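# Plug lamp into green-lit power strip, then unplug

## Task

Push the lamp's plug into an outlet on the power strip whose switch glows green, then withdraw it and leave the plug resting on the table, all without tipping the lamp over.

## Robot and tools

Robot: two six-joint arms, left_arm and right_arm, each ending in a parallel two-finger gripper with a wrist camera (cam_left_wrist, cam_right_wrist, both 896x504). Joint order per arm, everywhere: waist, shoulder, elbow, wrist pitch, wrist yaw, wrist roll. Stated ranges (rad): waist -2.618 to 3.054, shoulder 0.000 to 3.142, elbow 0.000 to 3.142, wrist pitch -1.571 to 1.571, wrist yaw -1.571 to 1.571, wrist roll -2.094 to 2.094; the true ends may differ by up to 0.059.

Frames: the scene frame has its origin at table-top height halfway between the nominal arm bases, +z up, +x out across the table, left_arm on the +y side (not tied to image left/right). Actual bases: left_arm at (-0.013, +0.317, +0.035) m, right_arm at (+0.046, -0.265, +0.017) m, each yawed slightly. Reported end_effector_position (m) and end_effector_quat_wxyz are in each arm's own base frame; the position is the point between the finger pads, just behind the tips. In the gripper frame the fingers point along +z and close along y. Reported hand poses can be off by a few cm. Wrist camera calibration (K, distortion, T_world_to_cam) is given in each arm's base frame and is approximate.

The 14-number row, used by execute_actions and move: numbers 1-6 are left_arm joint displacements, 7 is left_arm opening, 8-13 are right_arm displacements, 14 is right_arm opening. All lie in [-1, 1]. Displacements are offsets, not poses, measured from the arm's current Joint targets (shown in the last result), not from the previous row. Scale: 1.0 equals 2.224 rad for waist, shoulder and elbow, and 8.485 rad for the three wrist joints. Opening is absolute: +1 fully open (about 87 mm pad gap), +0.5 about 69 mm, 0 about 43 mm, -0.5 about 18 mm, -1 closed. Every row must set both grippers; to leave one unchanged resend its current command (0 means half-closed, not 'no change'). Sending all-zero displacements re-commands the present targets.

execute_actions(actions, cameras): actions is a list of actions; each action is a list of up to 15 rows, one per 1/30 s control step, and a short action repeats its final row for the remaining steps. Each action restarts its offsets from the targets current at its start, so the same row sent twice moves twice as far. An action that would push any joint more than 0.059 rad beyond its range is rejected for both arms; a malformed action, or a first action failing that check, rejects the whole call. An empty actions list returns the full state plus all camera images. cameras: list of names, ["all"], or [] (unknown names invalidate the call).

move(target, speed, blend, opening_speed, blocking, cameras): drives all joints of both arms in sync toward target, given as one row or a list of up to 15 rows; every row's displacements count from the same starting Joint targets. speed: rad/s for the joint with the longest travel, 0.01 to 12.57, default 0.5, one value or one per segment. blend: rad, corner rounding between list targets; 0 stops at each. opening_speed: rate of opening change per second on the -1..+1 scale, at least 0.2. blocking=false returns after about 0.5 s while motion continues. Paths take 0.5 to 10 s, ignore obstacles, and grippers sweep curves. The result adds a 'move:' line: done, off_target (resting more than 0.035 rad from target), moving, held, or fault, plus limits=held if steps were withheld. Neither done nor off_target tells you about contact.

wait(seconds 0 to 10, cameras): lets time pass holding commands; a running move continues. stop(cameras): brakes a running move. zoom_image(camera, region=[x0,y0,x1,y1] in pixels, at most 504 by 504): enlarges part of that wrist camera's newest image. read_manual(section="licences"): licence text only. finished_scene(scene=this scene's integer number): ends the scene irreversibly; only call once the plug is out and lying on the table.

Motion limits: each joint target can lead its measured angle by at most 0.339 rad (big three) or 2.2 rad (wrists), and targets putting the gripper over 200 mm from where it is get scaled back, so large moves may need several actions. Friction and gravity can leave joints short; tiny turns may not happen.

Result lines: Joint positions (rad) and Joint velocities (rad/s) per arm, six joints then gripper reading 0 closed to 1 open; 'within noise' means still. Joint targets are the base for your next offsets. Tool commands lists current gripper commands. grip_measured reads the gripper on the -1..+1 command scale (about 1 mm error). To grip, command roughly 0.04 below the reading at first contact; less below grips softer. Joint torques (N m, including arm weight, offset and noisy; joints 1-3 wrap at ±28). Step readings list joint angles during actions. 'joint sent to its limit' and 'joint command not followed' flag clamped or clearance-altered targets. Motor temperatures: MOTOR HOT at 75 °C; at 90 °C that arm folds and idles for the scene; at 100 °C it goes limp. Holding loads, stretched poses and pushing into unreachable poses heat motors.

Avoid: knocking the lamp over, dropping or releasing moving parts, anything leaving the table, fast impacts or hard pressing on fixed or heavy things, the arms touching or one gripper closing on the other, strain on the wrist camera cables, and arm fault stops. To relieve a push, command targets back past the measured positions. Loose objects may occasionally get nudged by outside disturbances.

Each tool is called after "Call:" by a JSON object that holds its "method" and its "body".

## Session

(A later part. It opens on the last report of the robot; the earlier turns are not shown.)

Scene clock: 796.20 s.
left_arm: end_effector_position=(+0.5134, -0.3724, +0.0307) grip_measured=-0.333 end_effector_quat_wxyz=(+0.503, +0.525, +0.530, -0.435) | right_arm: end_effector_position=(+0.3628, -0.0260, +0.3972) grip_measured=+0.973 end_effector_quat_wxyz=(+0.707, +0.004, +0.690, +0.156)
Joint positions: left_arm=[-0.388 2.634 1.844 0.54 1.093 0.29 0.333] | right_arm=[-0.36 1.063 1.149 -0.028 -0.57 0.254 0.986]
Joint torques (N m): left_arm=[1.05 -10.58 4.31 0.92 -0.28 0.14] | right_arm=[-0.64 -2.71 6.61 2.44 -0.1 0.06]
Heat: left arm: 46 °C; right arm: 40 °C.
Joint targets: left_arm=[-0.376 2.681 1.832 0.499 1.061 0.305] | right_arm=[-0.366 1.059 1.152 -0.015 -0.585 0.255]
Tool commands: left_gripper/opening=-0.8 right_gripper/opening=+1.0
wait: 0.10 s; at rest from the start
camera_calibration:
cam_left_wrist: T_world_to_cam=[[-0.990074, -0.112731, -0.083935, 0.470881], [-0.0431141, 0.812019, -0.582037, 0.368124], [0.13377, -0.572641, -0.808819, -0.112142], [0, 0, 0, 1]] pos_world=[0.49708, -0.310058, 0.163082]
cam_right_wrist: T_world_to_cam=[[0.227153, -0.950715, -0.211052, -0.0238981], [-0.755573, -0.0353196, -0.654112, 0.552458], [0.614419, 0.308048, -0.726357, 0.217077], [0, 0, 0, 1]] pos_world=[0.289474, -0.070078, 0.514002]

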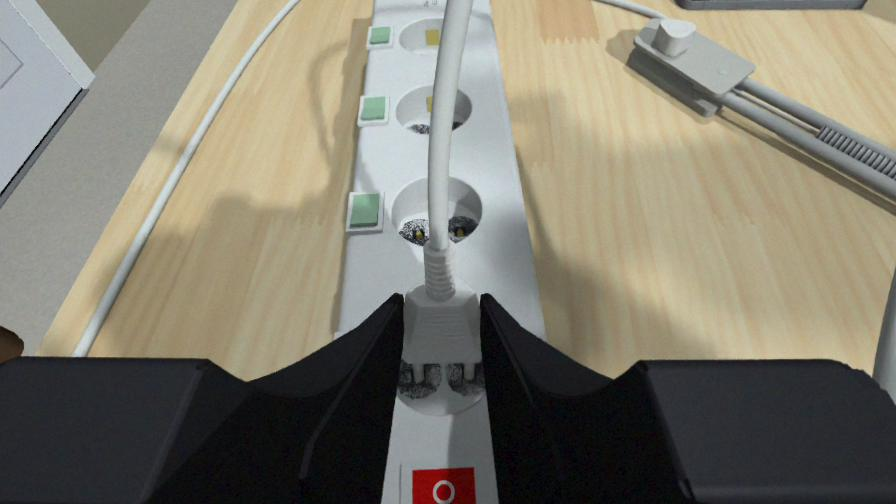

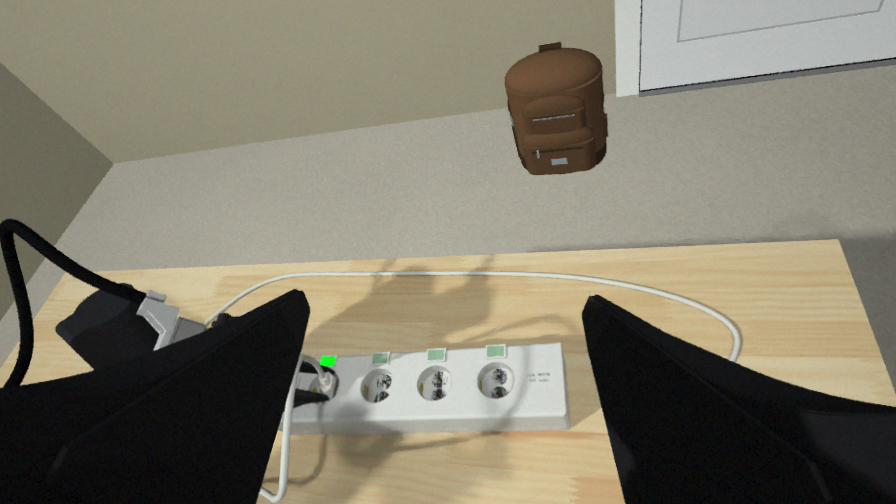

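Call:
{"method": "move", "body": {"target": [[0,-0.0364,0.0126,0.0018,0.0017,0,-0.8,0,0,0,0,0,0,1],[-0.0117,-0.0364,0.0126,0.0018,0.0017,0,-0.8,0,0,0,0,0,0,1]], "speed": 0.08, "cameras": ["cam_left_wrist"]}}

Call:
{"method": "zoom_image", "body": {"camera": "cam_left_wrist", "region": [390, 270, 500, 410]}}

Scene clock: 827.53 s.
left_arm: end_effector_position=(+0.5113, -0.3751, +0.0326) grip_measured=-0.333 end_effector_quat_wxyz=(+0.502, +0.527, +0.528, -0.437) | right_arm: end_effector_position=(+0.3628, -0.0260, +0.3972) grip_measured=+0.973 end_effector_quat_wxyz=(+0.707, +0.004, +0.690, +0.156)
Joint positions: left_arm=[-0.393 2.63 1.845 0.536 1.095 0.29 0.333] | right_arm=[-0.36 1.063 1.149 -0.028 -0.57 0.254 0.986]
Joint torques (N m): left_arm=[-0.4 -17.76 6.6 1.14 -0.08 0.15] | right_arm=[-0.61 -2.74 6.57 2.43 -0.11 0.07]
Heat: left arm: 46 °C; right arm: 40 °C.
Joint targets: left_arm=[-0.402 2.600 1.860 0.514 1.076 0.305] | right_arm=[-0.366 1.059 1.152 -0.015 -0.585 0.255]
move: done
camera_calibration:
cam_left_wrist: T_world_to_cam=[[-0.990773, -0.1061, -0.0843287, 0.471555], [-0.0373561, 0.811896, -0.582605, 0.368324], [0.13028, -0.57408, -0.808368, -0.110682], [0, 0, 0, 1]] pos_world=[0.495383, -0.312549, 0.164881]
Images, in order (width x height): cam_left_wrist 896x504.

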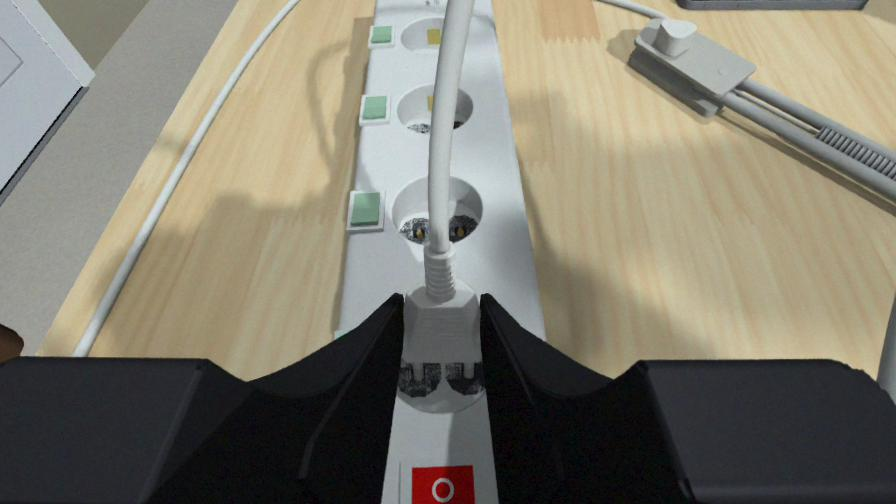

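Scaled by 3.600.

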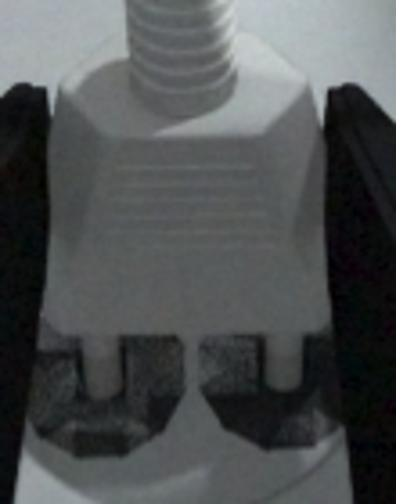

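Call:
{"method": "move", "body": {"target": [[-0.0036,0,0,0,0,0,-0.8,0,0,0,0,0,0,1],[-0.0036,0.0315,-0.005,0.005,0,0,-0.8,0,0,0,0,0,0,1]], "speed": 0.05, "cameras": ["cam_left_wrist"]}}

Call:
{"method": "zoom_image", "body": {"camera": "cam_left_wrist", "region": [390, 270, 500, 410]}}

Scene clock: 835.40 s.
left_arm: end_effector_position=(+0.5117, -0.3778, +0.0316) grip_measured=-0.333 end_effector_quat_wxyz=(+0.508, +0.529, +0.523, -0.434) | right_arm: end_effector_position=(+0.3628, -0.0260, +0.3972) grip_measured=+0.973 end_effector_quat_wxyz=(+0.707, +0.004, +0.690, +0.156)
Joint positions: left_arm=[-0.398 2.638 1.845 0.561 1.09 0.29 0.333] | right_arm=[-0.36 1.063 1.149 -0.028 -0.57 0.254 0.986]
Joint torques (N m): left_arm=[-0.88 -11.92 5.65 1.31 -0.1 0.16] | right_arm=[-0.57 -2.77 6.52 2.42 -0.09 0.06]
Heat: left arm: 51 °C; right arm: 40 °C.
Joint targets: left_arm=[-0.410 2.670 1.849 0.556 1.076 0.305] | right_arm=[-0.366 1.059 1.152 -0.015 -0.585 0.255]
move: done
camera_calibration:
cam_left_wrist: T_world_to_cam=[[-0.989292, -0.106736, -0.0995408, 0.470956], [-0.0281517, 0.808774, -0.587446, 0.364195], [0.143207, -0.578353, -0.803118, -0.121481], [0, 0, 0, 1]] pos_world=[0.493563, -0.314543, 0.163261]
Images, in order (width x height): cam_left_wrist 896x504.

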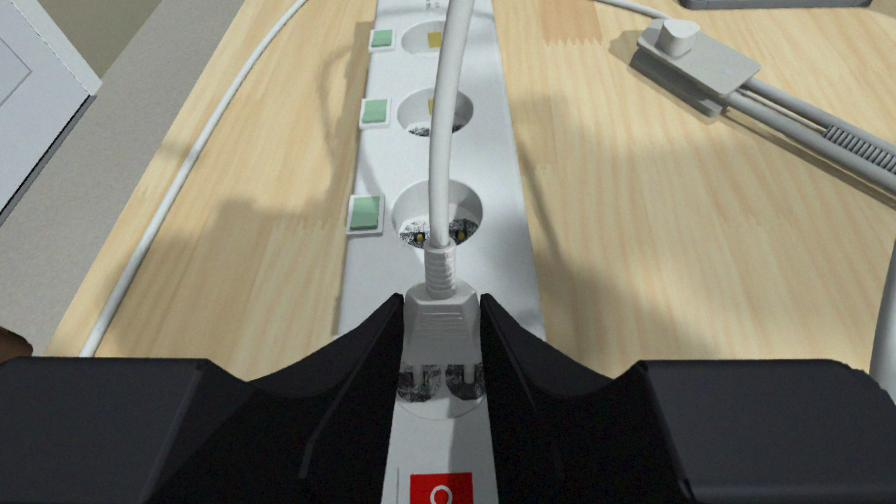

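Scaled by 3.600.

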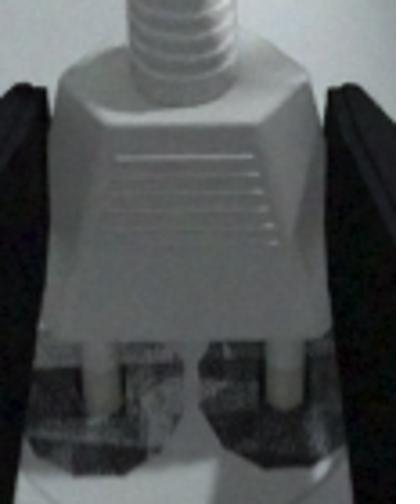

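Call:
{"method": "move", "body": {"target": [0,-0.0441,0.001,-0.0042,0,0,-0.8,0,0,0,0,0,0,1], "speed": 0.1, "cameras": ["cam_left_wrist"]}}

Call:
{"method": "zoom_image", "body": {"camera": "cam_left_wrist", "region": [390, 270, 500, 410]}}

Scene clock: 850.10 s.
left_arm: end_effector_position=(+0.5118, -0.3766, +0.0340) grip_measured=-0.333 end_effector_quat_wxyz=(+0.501, +0.524, +0.535, -0.434) | right_arm: end_effector_position=(+0.3628, -0.0260, +0.3972) grip_measured=+0.973 end_effector_quat_wxyz=(+0.707, +0.004, +0.690, +0.156)
Joint positions: left_arm=[-0.398 2.622 1.845 0.518 1.077 0.29 0.333] | right_arm=[-0.36 1.063 1.149 -0.028 -0.57 0.254 0.986]
Joint torques (N m): left_arm=[-0.77 -19.82 5.97 1.39 0.05 0.2] | right_arm=[-0.61 -2.73 6.61 2.42 -0.11 0.06]
Heat: left arm: 51 °C; right arm: 40 °C.
Joint targets: left_arm=[-0.410 2.572 1.851 0.521 1.076 0.305] | right_arm=[-0.366 1.059 1.152 -0.015 -0.585 0.255]
move: off_target (left_arm); left_arm: the shoulder is farthest, 0.050 rad from its target
camera_calibration:
cam_left_wrist: T_world_to_cam=[[-0.990067, -0.117326, -0.0774779, 0.4671], [-0.0516308, 0.815944, -0.575821, 0.37896], [0.130776, -0.566101, -0.813896, -0.107518], [0, 0, 0, 1]] pos_world=[0.496087, -0.315273, 0.166894]
Images, in order (width x height): cam_left_wrist 896x504.

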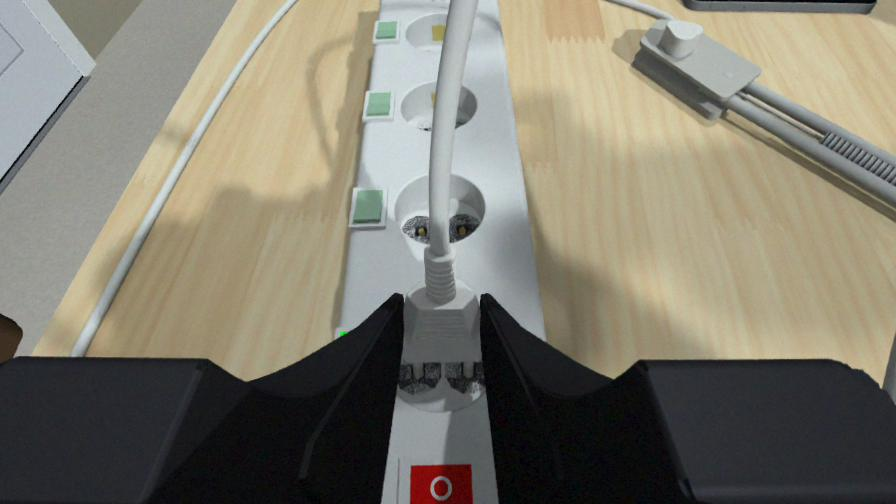

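Scaled by 3.600.

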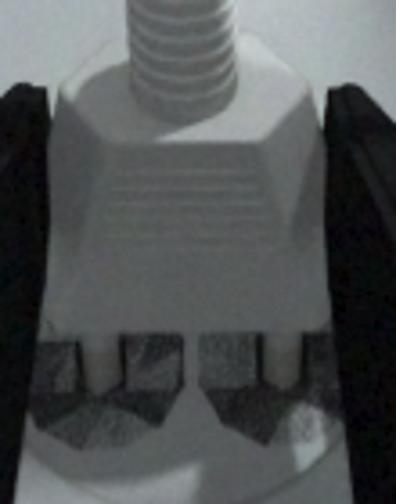

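Call:
{"method": "move", "body": {"target": [[0.0144,0,0,0,0.001,0,-0.8,0,0,0,0,0,0,1],[0.0144,0.04,-0.002,0,0.001,0,-0.8,0,0,0,0,0,0,1]], "speed": 0.06, "cameras": ["cam_left_wrist"]}}

Call:
{"method": "zoom_image", "body": {"camera": "cam_left_wrist", "region": [390, 270, 500, 410]}}

Scene clock: 860.63 s.
left_arm: end_effector_position=(+0.5137, -0.3724, +0.0326) grip_measured=-0.333 end_effector_quat_wxyz=(+0.503, +0.525, +0.531, -0.435) | right_arm: end_effector_position=(+0.3628, -0.0260, +0.3972) grip_measured=+0.973 end_effector_quat_wxyz=(+0.707, +0.004, +0.690, +0.156)
Joint positions: left_arm=[-0.388 2.629 1.845 0.533 1.09 0.29 0.333] | right_arm=[-0.36 1.063 1.149 -0.028 -0.57 0.254 0.986]
Joint torques (N m): left_arm=[0.7 -12.04 5.63 1.22 0.01 0.18] | right_arm=[-0.59 -2.71 6.58 2.42 -0.11 0.06]
Heat: left arm: 54 °C; right arm: 40 °C.
Joint targets: left_arm=[-0.378 2.661 1.847 0.521 1.084 0.305] | right_arm=[-0.366 1.059 1.152 -0.015 -0.585 0.255]
move: done
camera_calibration:
cam_left_wrist: T_world_to_cam=[[-0.989918, -0.114904, -0.0828217, 0.470498], [-0.0457061, 0.812583, -0.58105, 0.370693], [0.134064, -0.571407, -0.809643, -0.110264], [0, 0, 0, 1]] pos_world=[0.49748, -0.310162, 0.165084]
Images, in order (width x height): cam_left_wrist 896x504.

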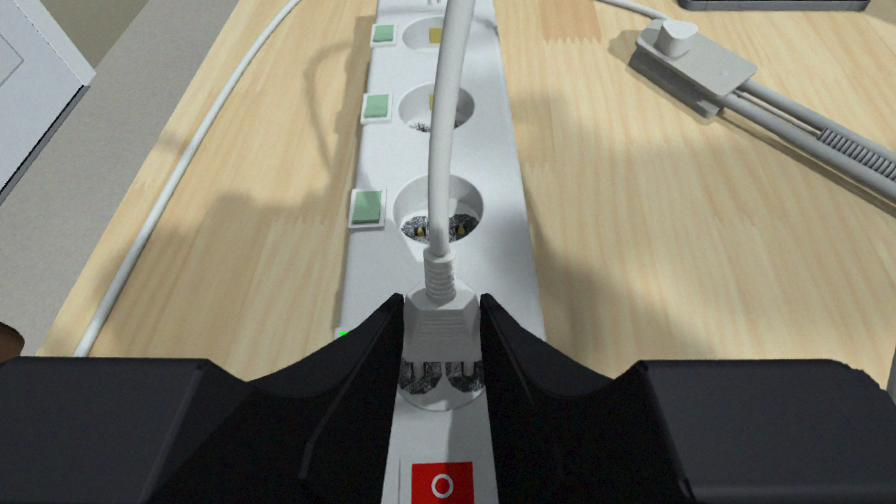

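Scaled by 3.600.

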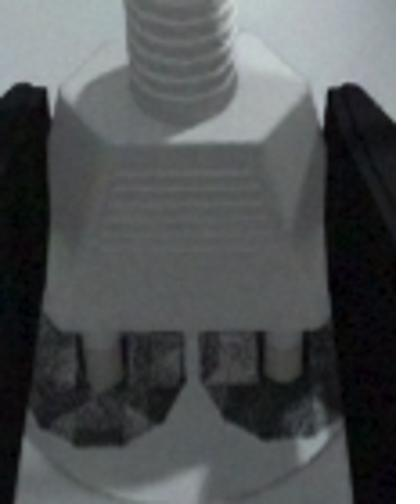

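Call:
{"method": "move", "body": {"target": [0,0.036,-0.009,-0.003,0,0,-0.8,0,0,0,0,0,0,1], "speed": 0.06, "cameras": ["all"]}}

Call:
{"method": "zoom_image", "body": {"camera": "cam_left_wrist", "region": [390, 270, 500, 410]}}

Call:
{"method": "zoom_image", "body": {"camera": "cam_right_wrist", "region": [280, 345, 360, 415]}}

Scene clock: 867.63 s.
left_arm: end_effector_position=(+0.5120, -0.3748, +0.0278) grip_measured=-0.333 end_effector_quat_wxyz=(+0.514, +0.535, +0.507, -0.439) | right_arm: end_effector_position=(+0.3628, -0.0260, +0.3972) grip_measured=+0.973 end_effector_quat_wxyz=(+0.707, +0.004, +0.690, +0.156)
Joint positions: left_arm=[-0.388 2.661 1.85 0.609 1.123 0.289 0.333] | right_arm=[-0.36 1.063 1.149 -0.028 -0.57 0.254 0.986]
Joint torques (N m): left_arm=[0.87 -7.49 3.41 0.28 -0.37 0.16] | right_arm=[-0.62 -2.78 6.56 2.42 -0.1 0.06]
Heat: left arm: 53 °C; right arm: 40 °C.
Joint targets: left_arm=[-0.378 2.741 1.827 0.496 1.084 0.305] | right_arm=[-0.366 1.059 1.152 -0.015 -0.585 0.255]
move: off_target (left_arm); left_arm: the wrist pitch is farthest, 0.113 rad from its target
camera_calibration:
cam_left_wrist: T_world_to_cam=[[-0.98884, -0.0862446, -0.121477, 0.4794], [0.00440062, 0.798131, -0.602468, 0.339295], [0.148914, -0.59628, -0.788844, -0.132888], [0, 0, 0, 1]] pos_world=[0.492346, -0.308694, 0.157822]
cam_right_wrist: T_world_to_cam=[[0.227153, -0.950715, -0.211052, -0.0238981], [-0.755573, -0.0353196, -0.654112, 0.552458], [0.614419, 0.308048, -0.726357, 0.217077], [0, 0, 0, 1]] pos_world=[0.289474, -0.070078, 0.514002]

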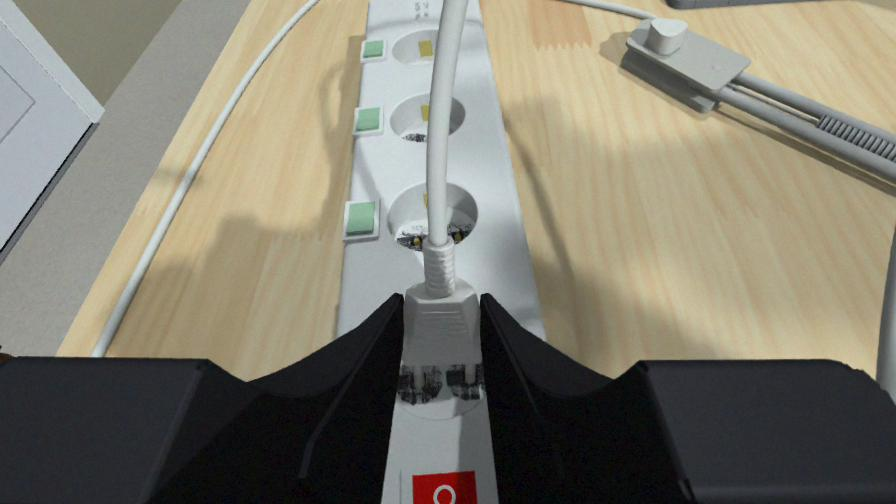

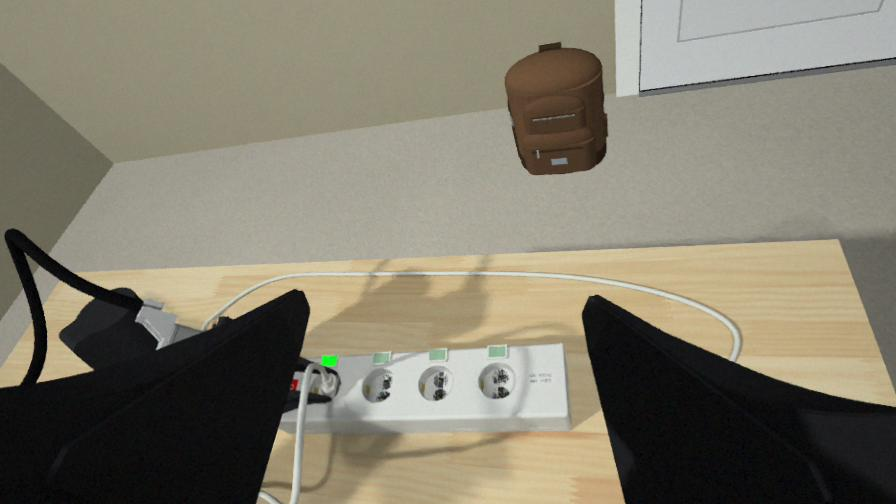

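Scaled by 3.600.

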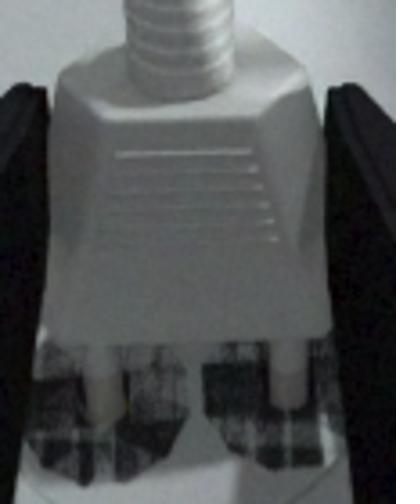

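Scaled by 6.300.

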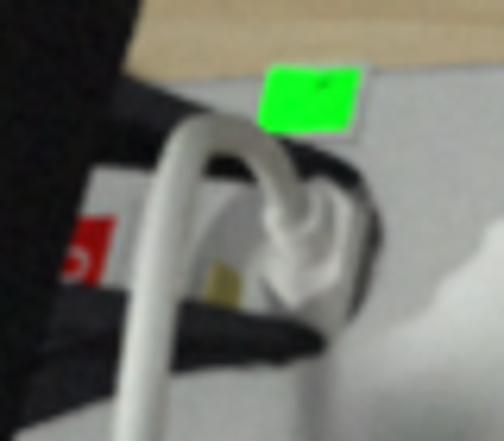

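Call:
{"method": "move", "body": {"target": [[-0.009,-0.1084,0.0238,-0.0165,-0.0037,0,-0.8,0,0,0,0,0,0,1],[-0.0085,-0.0724,0.0099,-0.0088,-0.0037,0,-0.8,0,0,0,0,0,0,1]], "speed": 0.12, "cameras": ["all"]}}

Call:
{"method": "zoom_image", "body": {"camera": "cam_left_wrist", "region": [390, 270, 500, 410]}}

Call:
{"method": "zoom_image", "body": {"camera": "cam_right_wrist", "region": [280, 345, 360, 415]}}

Scene clock: 883.27 s.
left_arm: end_effector_position=(+0.5120, -0.3706, +0.0464) grip_measured=-0.333 end_effector_quat_wxyz=(+0.479, +0.511, +0.565, -0.436) | right_arm: end_effector_position=(+0.3628, -0.0260, +0.3972) grip_measured=+0.973 end_effector_quat_wxyz=(+0.707, +0.004, +0.690, +0.156)
Joint positions: left_arm=[-0.392 2.573 1.856 0.384 1.057 0.29 0.333] | right_arm=[-0.36 1.063 1.149 -0.028 -0.57 0.254 0.986]
Joint torques (N m): left_arm=[-0.4 -14.35 5.09 1.65 0.08 0.23] | right_arm=[-0.59 -2.71 6.54 2.42 -0.09 0.05]
Heat: left arm: 51 °C; right arm: 40 °C.
Joint targets: left_arm=[-0.397 2.580 1.849 0.421 1.053 0.306] | right_arm=[-0.366 1.059 1.152 -0.015 -0.585 0.255]
move: off_target (left_arm); left_arm: the wrist pitch is farthest, 0.038 rad from its target
camera_calibration:
cam_left_wrist: T_world_to_cam=[[-0.989882, -0.140986, -0.0160249, 0.457407], [-0.109834, 0.832821, -0.542536, 0.415671], [0.0898361, -0.535287, -0.839879, -0.0604423], [0, 0, 0, 1]] pos_world=[0.503863, -0.314046, 0.182083]
cam_right_wrist: T_world_to_cam=[[0.227153, -0.950715, -0.211052, -0.0238981], [-0.755573, -0.0353196, -0.654112, 0.552458], [0.614419, 0.308048, -0.726357, 0.217077], [0, 0, 0, 1]] pos_world=[0.289474, -0.070078, 0.514002]

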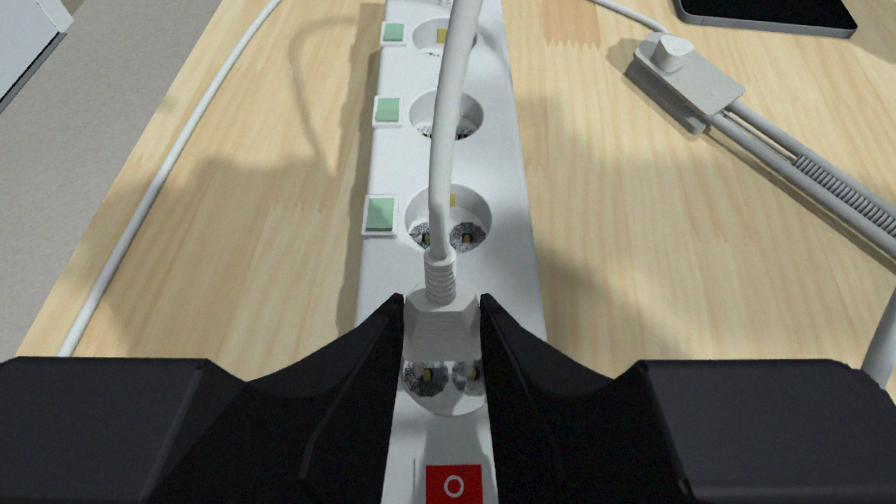

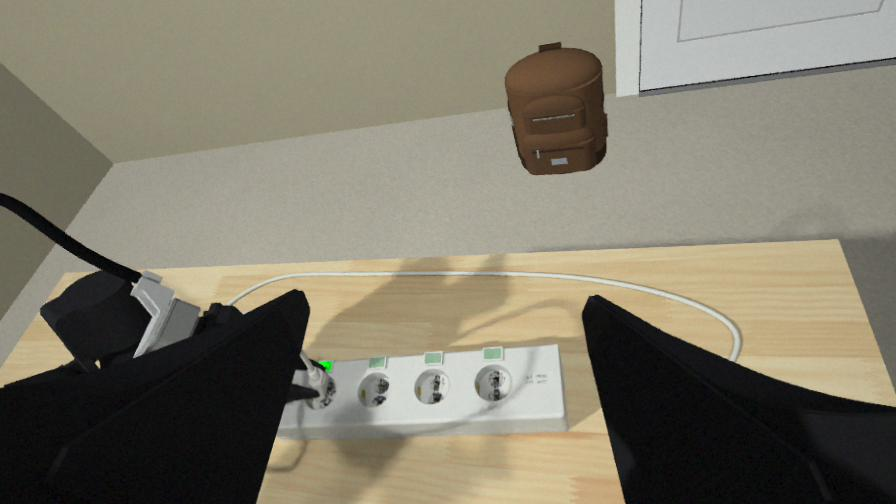

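Scaled by 3.600.

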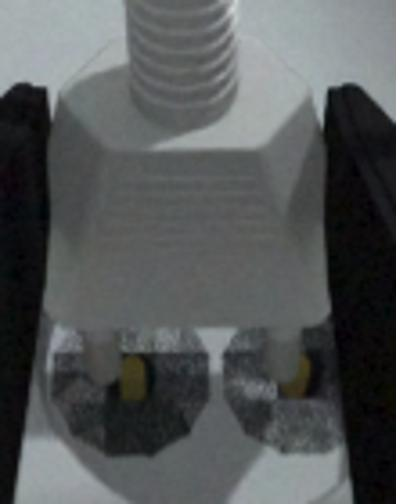

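Scaled by 6.300.

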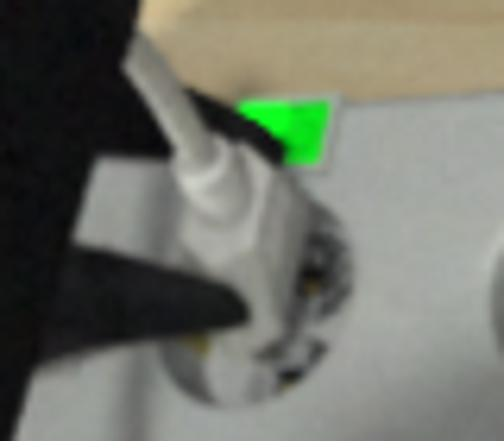

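Call:
{"method": "move", "body": {"target": [-0.0062,0,0,0,-0.0018,0,-0.8,0,0,0,0,0,0,1], "speed": 0.1, "cameras": ["cam_left_wrist"]}}

Call:
{"method": "zoom_image", "body": {"camera": "cam_left_wrist", "region": [390, 270, 500, 410]}}

Scene clock: 909.40 s.
left_arm: end_effector_position=(+0.5094, -0.3766, +0.0459) grip_measured=-0.333 end_effector_quat_wxyz=(+0.479, +0.512, +0.565, -0.435) | right_arm: end_effector_position=(+0.3628, -0.0260, +0.3972) grip_measured=+0.973 end_effector_quat_wxyz=(+0.707, +0.004, +0.690, +0.156)
Joint positions: left_arm=[-0.404 2.573 1.856 0.384 1.045 0.29 0.333] | right_arm=[-0.36 1.063 1.149 -0.028 -0.57 0.254 0.986]
Joint torques (N m): left_arm=[-0.39 -14.22 4.89 1.74 0.05 0.19] | right_arm=[-0.59 -2.74 6.6 2.42 -0.09 0.05]
Heat: left arm: 53 °C; right arm: 40 °C.
Joint targets: left_arm=[-0.411 2.580 1.849 0.421 1.038 0.306] | right_arm=[-0.366 1.059 1.152 -0.015 -0.585 0.255]
move: off_target (left_arm); left_arm: the wrist pitch is farthest, 0.037 rad from its target
camera_calibration:
cam_left_wrist: T_world_to_cam=[[-0.989985, -0.13993, -0.0187066, 0.454489], [-0.10779, 0.834778, -0.539933, 0.419736], [0.0911687, -0.532509, -0.8415, -0.0633979], [0, 0, 0, 1]] pos_world=[0.50096, -0.320549, 0.181782]
Images, in order (width x height): cam_left_wrist 896x504.

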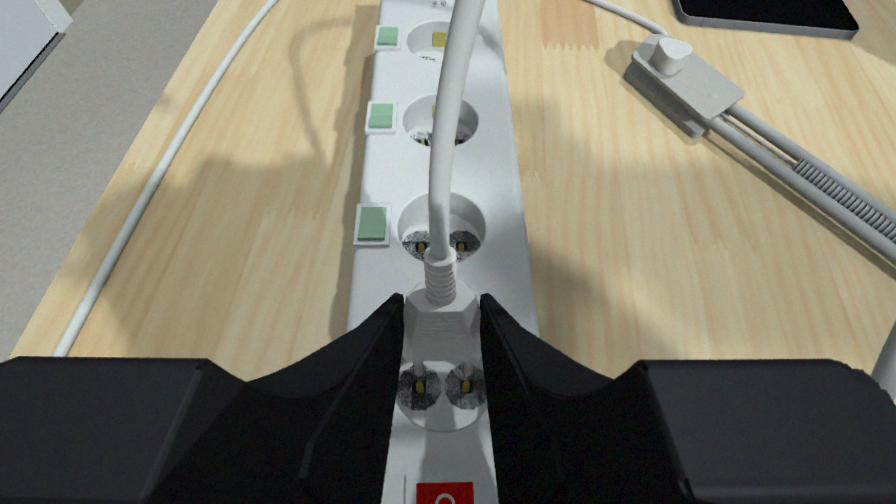

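Scaled by 3.600.

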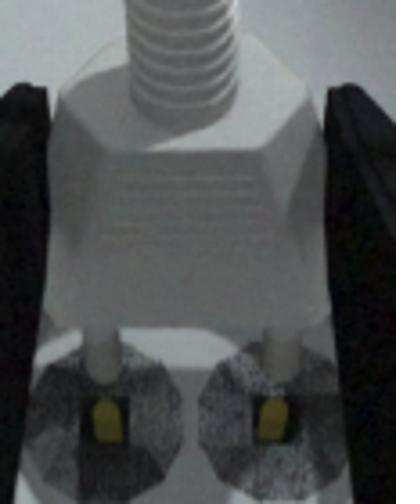

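Call:
{"method": "move", "body": {"target": [0,0.0144,-0.0023,0.004,0,0,-0.8,0,0,0,0,0,0,1], "speed": 0.05, "cameras": ["cam_left_wrist"]}}

Call:
{"method": "zoom_image", "body": {"camera": "cam_left_wrist", "region": [390, 270, 500, 410]}}

Scene clock: 918.47 s.
left_arm: end_effector_position=(+0.5122, -0.3777, +0.0410) grip_measured=-0.333 end_effector_quat_wxyz=(+0.489, +0.515, +0.557, -0.431) | right_arm: end_effector_position=(+0.3628, -0.0260, +0.3972) grip_measured=+0.973 end_effector_quat_wxyz=(+0.707, +0.004, +0.690, +0.156)
Joint positions: left_arm=[-0.404 2.593 1.856 0.432 1.045 0.29 0.333] | right_arm=[-0.36 1.063 1.149 -0.028 -0.57 0.254 0.986]
Joint torques (N m): left_arm=[-0.47 -13.05 4.56 1.58 0.03 0.17] | right_arm=[-0.59 -2.69 6.54 2.43 -0.1 0.05]
Heat: left arm: 54 °C; right arm: 40 °C.
Joint targets: left_arm=[-0.411 2.612 1.844 0.455 1.038 0.306] | right_arm=[-0.366 1.059 1.152 -0.015 -0.585 0.255]
move: done
camera_calibration:
cam_left_wrist: T_world_to_cam=[[-0.98916, -0.140633, -0.0422557, 0.457306], [-0.0942887, 0.828878, -0.551426, 0.40969], [0.112573, -0.541464, -0.833153, -0.0830425], [0, 0, 0, 1]] pos_world=[0.500326, -0.320235, 0.17605]
Images, in order (width x height): cam_left_wrist 896x504.

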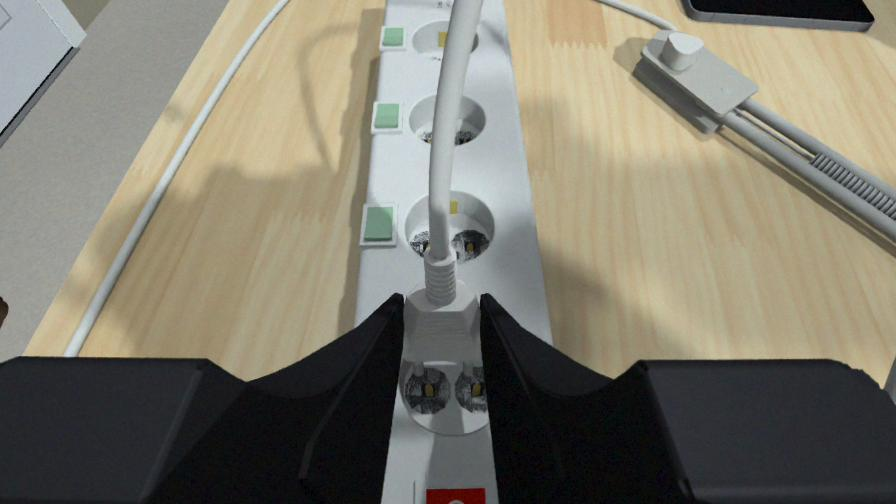

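Scaled by 3.600.

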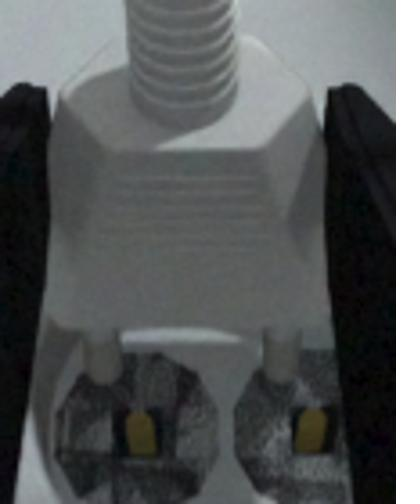

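Call:
{"method": "move", "body": {"target": [[0,0,0,-0.0068,0,0,-0.8,0,0,0,0,0,0,1],[0,0.0045,0,-0.0068,0,0,-0.8,0,0,0,0,0,0,1]], "speed": 0.05, "cameras": ["cam_left_wrist"]}}

Call:
{"method": "zoom_image", "body": {"camera": "cam_left_wrist", "region": [390, 270, 500, 410]}}

Scene clock: 929.97 s.
left_arm: end_effector_position=(+0.5117, -0.3775, +0.0401) grip_measured=-0.333 end_effector_quat_wxyz=(+0.487, +0.515, +0.559, -0.432) | right_arm: end_effector_position=(+0.3628, -0.0260, +0.3972) grip_measured=+0.973 end_effector_quat_wxyz=(+0.707, +0.004, +0.690, +0.156)
Joint positions: left_arm=[-0.404 2.593 1.856 0.426 1.045 0.29 0.333] | right_arm=[-0.36 1.063 1.149 -0.028 -0.57 0.254 0.986]
Joint torques (N m): left_arm=[-0.36 -12.26 4.59 1.1 0.04 0.17] | right_arm=[-0.57 -2.66 6.58 2.43 -0.1 0.07]
Heat: left arm: 53 °C; right arm: 40 °C.
Joint targets: left_arm=[-0.411 2.622 1.844 0.397 1.038 0.306] | right_arm=[-0.366 1.059 1.152 -0.015 -0.585 0.255]
move: done
camera_calibration:
cam_left_wrist: T_world_to_cam=[[-0.989383, -0.140528, -0.0370483, 0.456699], [-0.0973736, 0.830244, -0.548829, 0.410939], [0.107885, -0.539395, -0.835113, -0.0803458], [0, 0, 0, 1]] pos_world=[0.500533, -0.320339, 0.175357]
Images, in order (width x height): cam_left_wrist 896x504.

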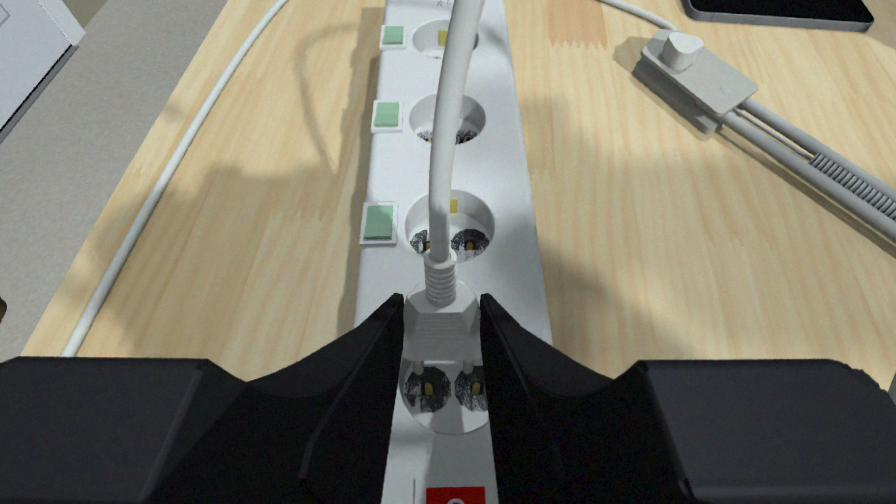

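Scaled by 3.600.

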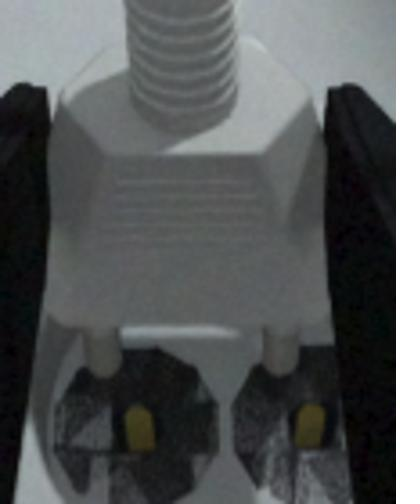

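Call:
{"method": "move", "body": {"target": [[0,-0.0549,0.0162,-0.0048,0,0,-0.8,0,0,0,0,0,0,1],[0.0099,-0.0189,0.0022,0.0028,0.0014,0,-0.8,0,0,0,0,0,0,1]], "speed": 0.12, "cameras": ["cam_left_wrist"]}}

Call:
{"method": "zoom_image", "body": {"camera": "cam_left_wrist", "region": [390, 270, 500, 410]}}

Scene clock: 952.23 s.
left_arm: end_effector_position=(+0.5130, -0.3718, +0.0460) grip_measured=-0.333 end_effector_quat_wxyz=(+0.481, +0.510, +0.568, -0.432) | right_arm: end_effector_position=(+0.3628, -0.0260, +0.3972) grip_measured=+0.973 end_effector_quat_wxyz=(+0.707, +0.004, +0.690, +0.156)
Joint positions: left_arm=[-0.395 2.573 1.856 0.384 1.043 0.29 0.333] | right_arm=[-0.36 1.063 1.149 -0.028 -0.57 0.254 0.986]
Joint torques (N m): left_arm=[0.62 -14.08 4.98 1.71 0.15 0.19] | right_arm=[-0.57 -2.69 6.67 2.43 -0.1 0.07]
Heat: left arm: 53 °C; right arm: 40 °C.
Joint targets: left_arm=[-0.389 2.580 1.849 0.421 1.050 0.306] | right_arm=[-0.366 1.059 1.152 -0.015 -0.585 0.255]
move: off_target (left_arm); left_arm: the wrist pitch is farthest, 0.037 rad from its target
camera_calibration:
cam_left_wrist: T_world_to_cam=[[-0.988448, -0.150398, -0.0187295, 0.45412], [-0.11667, 0.833951, -0.539364, 0.420405], [0.0967388, -0.530948, -0.841864, -0.0634007], [0, 0, 0, 1]] pos_world=[0.504056, -0.315961, 0.181882]
Images, in order (width x height): cam_left_wrist 896x504.

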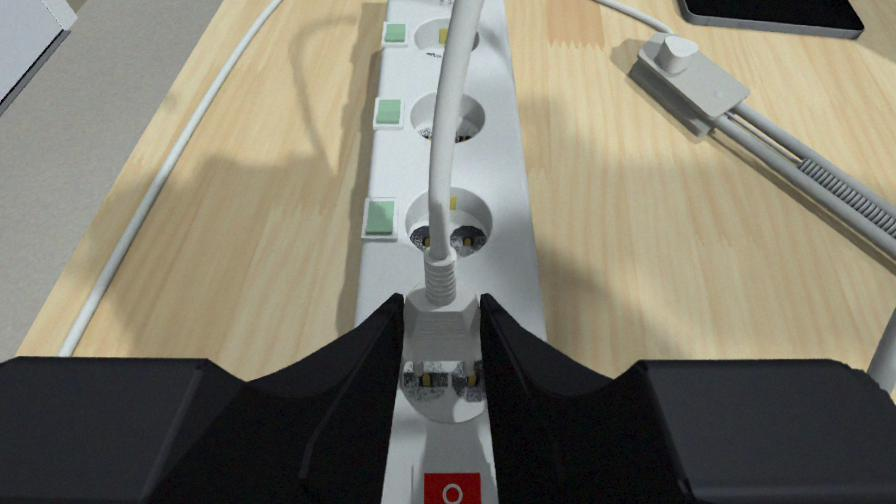

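Scaled by 3.600.

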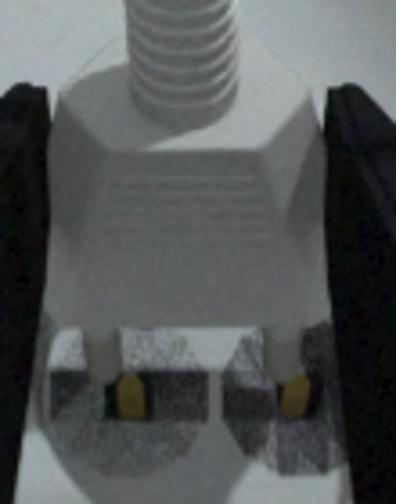

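Call:
{"method": "move", "body": {"target": [[0,0.0054,-0.0085,0.0013,0,0,-0.8,0,0,0,0,0,0,1],[0,0.0202,-0.0094,0.0044,0,0,-0.8,0,0,0,0,0,0,1]], "speed": 0.05, "cameras": ["cam_left_wrist"]}}

Call:
{"method": "zoom_image", "body": {"camera": "cam_left_wrist", "region": [390, 270, 500, 410]}}

Scene clock: 965.60 s.
left_arm: end_effector_position=(+0.5102, -0.3723, +0.0331) grip_measured=-0.333 end_effector_quat_wxyz=(+0.485, +0.514, +0.558, -0.435) | right_arm: end_effector_position=(+0.3628, -0.0260, +0.3972) grip_measured=+0.973 end_effector_quat_wxyz=(+0.707, +0.004, +0.690, +0.156)
Joint positions: left_arm=[-0.395 2.599 1.837 0.447 1.059 0.29 0.333] | right_arm=[-0.36 1.063 1.149 -0.028 -0.57 0.254 0.986]
Joint torques (N m): left_arm=[0.55 -12.53 4.78 1.43 -0.05 0.15] | right_arm=[-0.55 -2.76 6.63 2.42 -0.11 0.07]
Heat: left arm: 53 °C; right arm: 40 °C.
Joint targets: left_arm=[-0.389 2.625 1.828 0.458 1.049 0.306] | right_arm=[-0.366 1.059 1.152 -0.015 -0.585 0.255]
move: done
camera_calibration:
cam_left_wrist: T_world_to_cam=[[-0.990223, -0.135964, -0.0311721, 0.457707], [-0.0965455, 0.829323, -0.550366, 0.401905], [0.100681, -0.541975, -0.834342, -0.080543], [0, 0, 0, 1]] pos_world=[0.500143, -0.31473, 0.168262]
Images, in order (width x height): cam_left_wrist 896x504.

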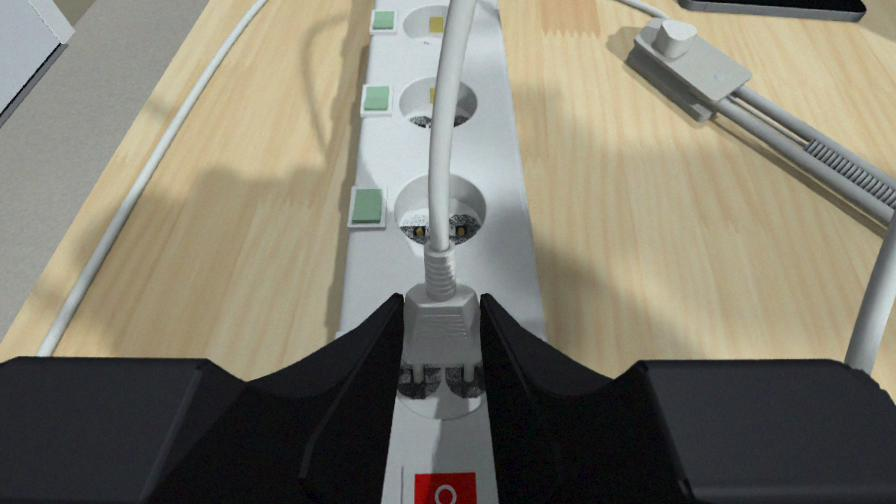

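Scaled by 3.600.

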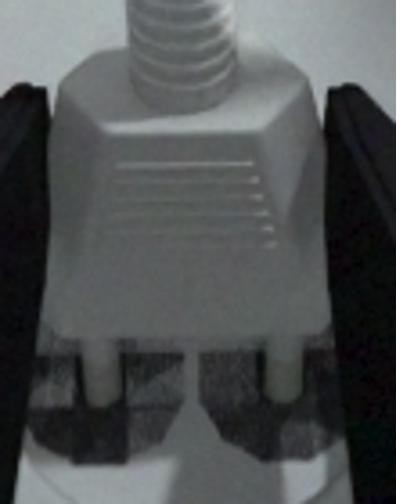

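Call:
{"method": "move", "body": {"target": [[0.0103,-0.0076,-0.0153,0.002,0.0024,0,-0.8,0,0,0,0,0,0,1],[0.0103,-0.0391,-0.0018,-0.0039,0.0024,0,-0.8,0,0,0,0,0,0,1]], "speed": 0.06, "cameras": ["cam_left_wrist"]}}

Call:
{"method": "zoom_image", "body": {"camera": "cam_left_wrist", "region": [390, 270, 500, 410]}}

Scene clock: 986.03 s.
left_arm: end_effector_position=(+0.5093, -0.3621, +0.0342) grip_measured=-0.333 end_effector_quat_wxyz=(+0.480, +0.510, +0.562, -0.439) | right_arm: end_effector_position=(+0.3628, -0.0260, +0.3972) grip_measured=+0.973 end_effector_quat_wxyz=(+0.707, +0.004, +0.690, +0.156)
Joint positions: left_arm=[-0.377 2.582 1.813 0.437 1.079 0.29 0.333] | right_arm=[-0.36 1.063 1.149 -0.028 -0.57 0.254 0.986]
Joint torques (N m): left_arm=[0.95 -19.06 6.09 1.29 0.05 0.15] | right_arm=[-0.59 -2.76 6.6 2.42 -0.09 0.03]
Heat: left arm: 52 °C; right arm: 40 °C.
Joint targets: left_arm=[-0.366 2.538 1.824 0.425 1.070 0.306] | right_arm=[-0.366 1.059 1.152 -0.015 -0.585 0.255]
move: off_target (left_arm); left_arm: the shoulder is farthest, 0.044 rad from its target
camera_calibration:
cam_left_wrist: T_world_to_cam=[[-0.990679, -0.135508, -0.0138865, 0.457966], [-0.105791, 0.829603, -0.54824, 0.398699], [0.085811, -0.541661, -0.836206, -0.0663256], [0, 0, 0, 1]] pos_world=[0.501567, -0.30463, 0.169481]
Images, in order (width x height): cam_left_wrist 896x504.

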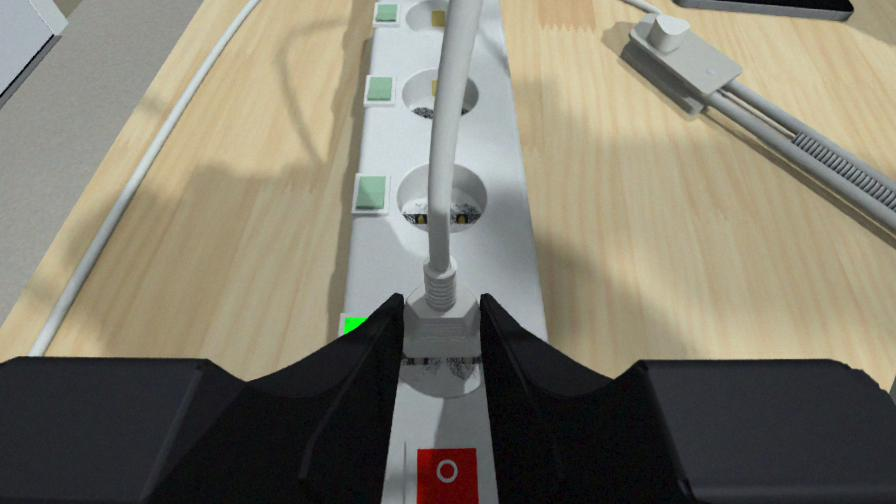

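Scaled by 3.600.

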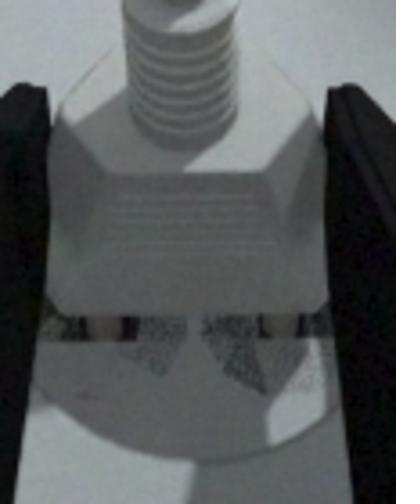

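Call:
{"method": "move", "body": {"target": [[0,0.025,-0.006,0,0,0,-0.8,0,0,0,0,0,0,1],[0,0.0549,-0.0108,0.0055,0,0,-0.8,0,0,0,0,0,0,1]], "speed": 0.06, "cameras": ["all"]}}

Call:
{"method": "zoom_image", "body": {"camera": "cam_left_wrist", "region": [390, 270, 500, 410]}}

Call:
{"method": "zoom_image", "body": {"camera": "cam_right_wrist", "region": [280, 345, 360, 415]}}

Scene clock: 1000.27 s.
left_arm: end_effector_position=(+0.5095, -0.3647, +0.0304) grip_measured=-0.333 end_effector_quat_wxyz=(+0.494, +0.521, +0.539, -0.441) | right_arm: end_effector_position=(+0.3628, -0.0260, +0.3972) grip_measured=+0.973 end_effector_quat_wxyz=(+0.707, +0.004, +0.690, +0.156)
Joint positions: left_arm=[-0.377 2.611 1.813 0.519 1.105 0.289 0.333] | right_arm=[-0.36 1.063 1.149 -0.028 -0.57 0.254 0.986]
Joint torques (N m): left_arm=[0.9 -10.22 4.33 0.89 -0.27 0.16] | right_arm=[-0.57 -2.76 6.53 2.42 -0.08 0.06]
Motor temperatures (°C): left_arm=[23 56 36 31 23 22 23] | right_arm=[22 26 39 40 23 24 24]
Heat: left arm: 56 °C; right arm: 40 °C.
Joint targets: left_arm=[-0.366 2.660 1.800 0.472 1.070 0.305] | right_arm=[-0.366 1.059 1.152 -0.015 -0.585 0.255]
move: off_target (left_arm); left_arm: the shoulder is farthest, 0.049 rad from its target
camera_calibration:
cam_left_wrist: T_world_to_cam=[[-0.992118, -0.111978, -0.0562438, 0.468337], [-0.0596234, 0.816613, -0.574098, 0.371359], [0.110216, -0.566219, -0.816852, -0.0928183], [0, 0, 0, 1]] pos_world=[0.497018, -0.303368, 0.163718]
cam_right_wrist: T_world_to_cam=[[0.227153, -0.950715, -0.211052, -0.0238981], [-0.755573, -0.0353196, -0.654112, 0.552458], [0.614419, 0.308048, -0.726357, 0.217077], [0, 0, 0, 1]] pos_world=[0.289474, -0.070078, 0.514002]

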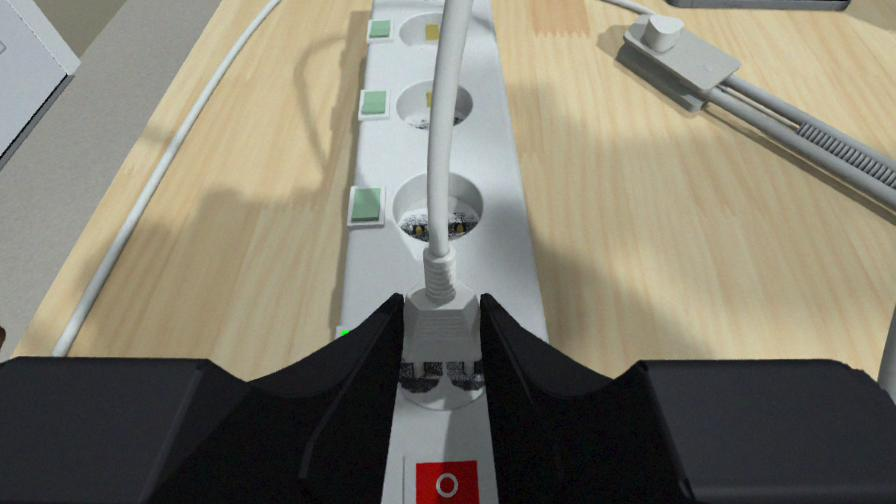

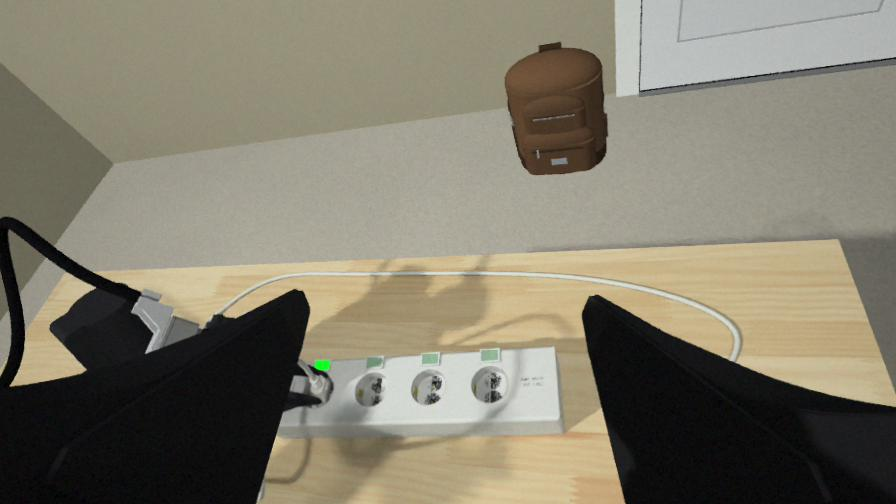

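Scaled by 3.600.

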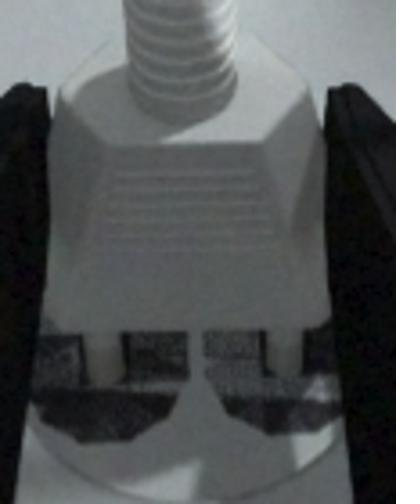

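Scaled by 6.300.

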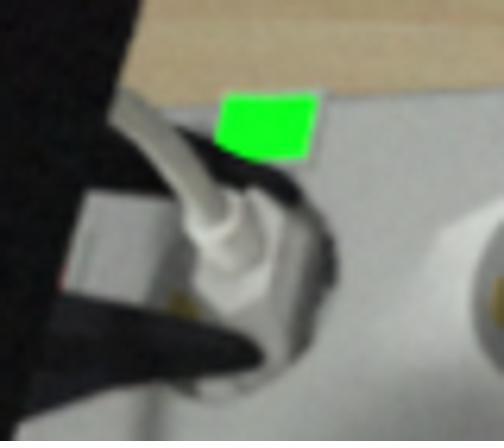

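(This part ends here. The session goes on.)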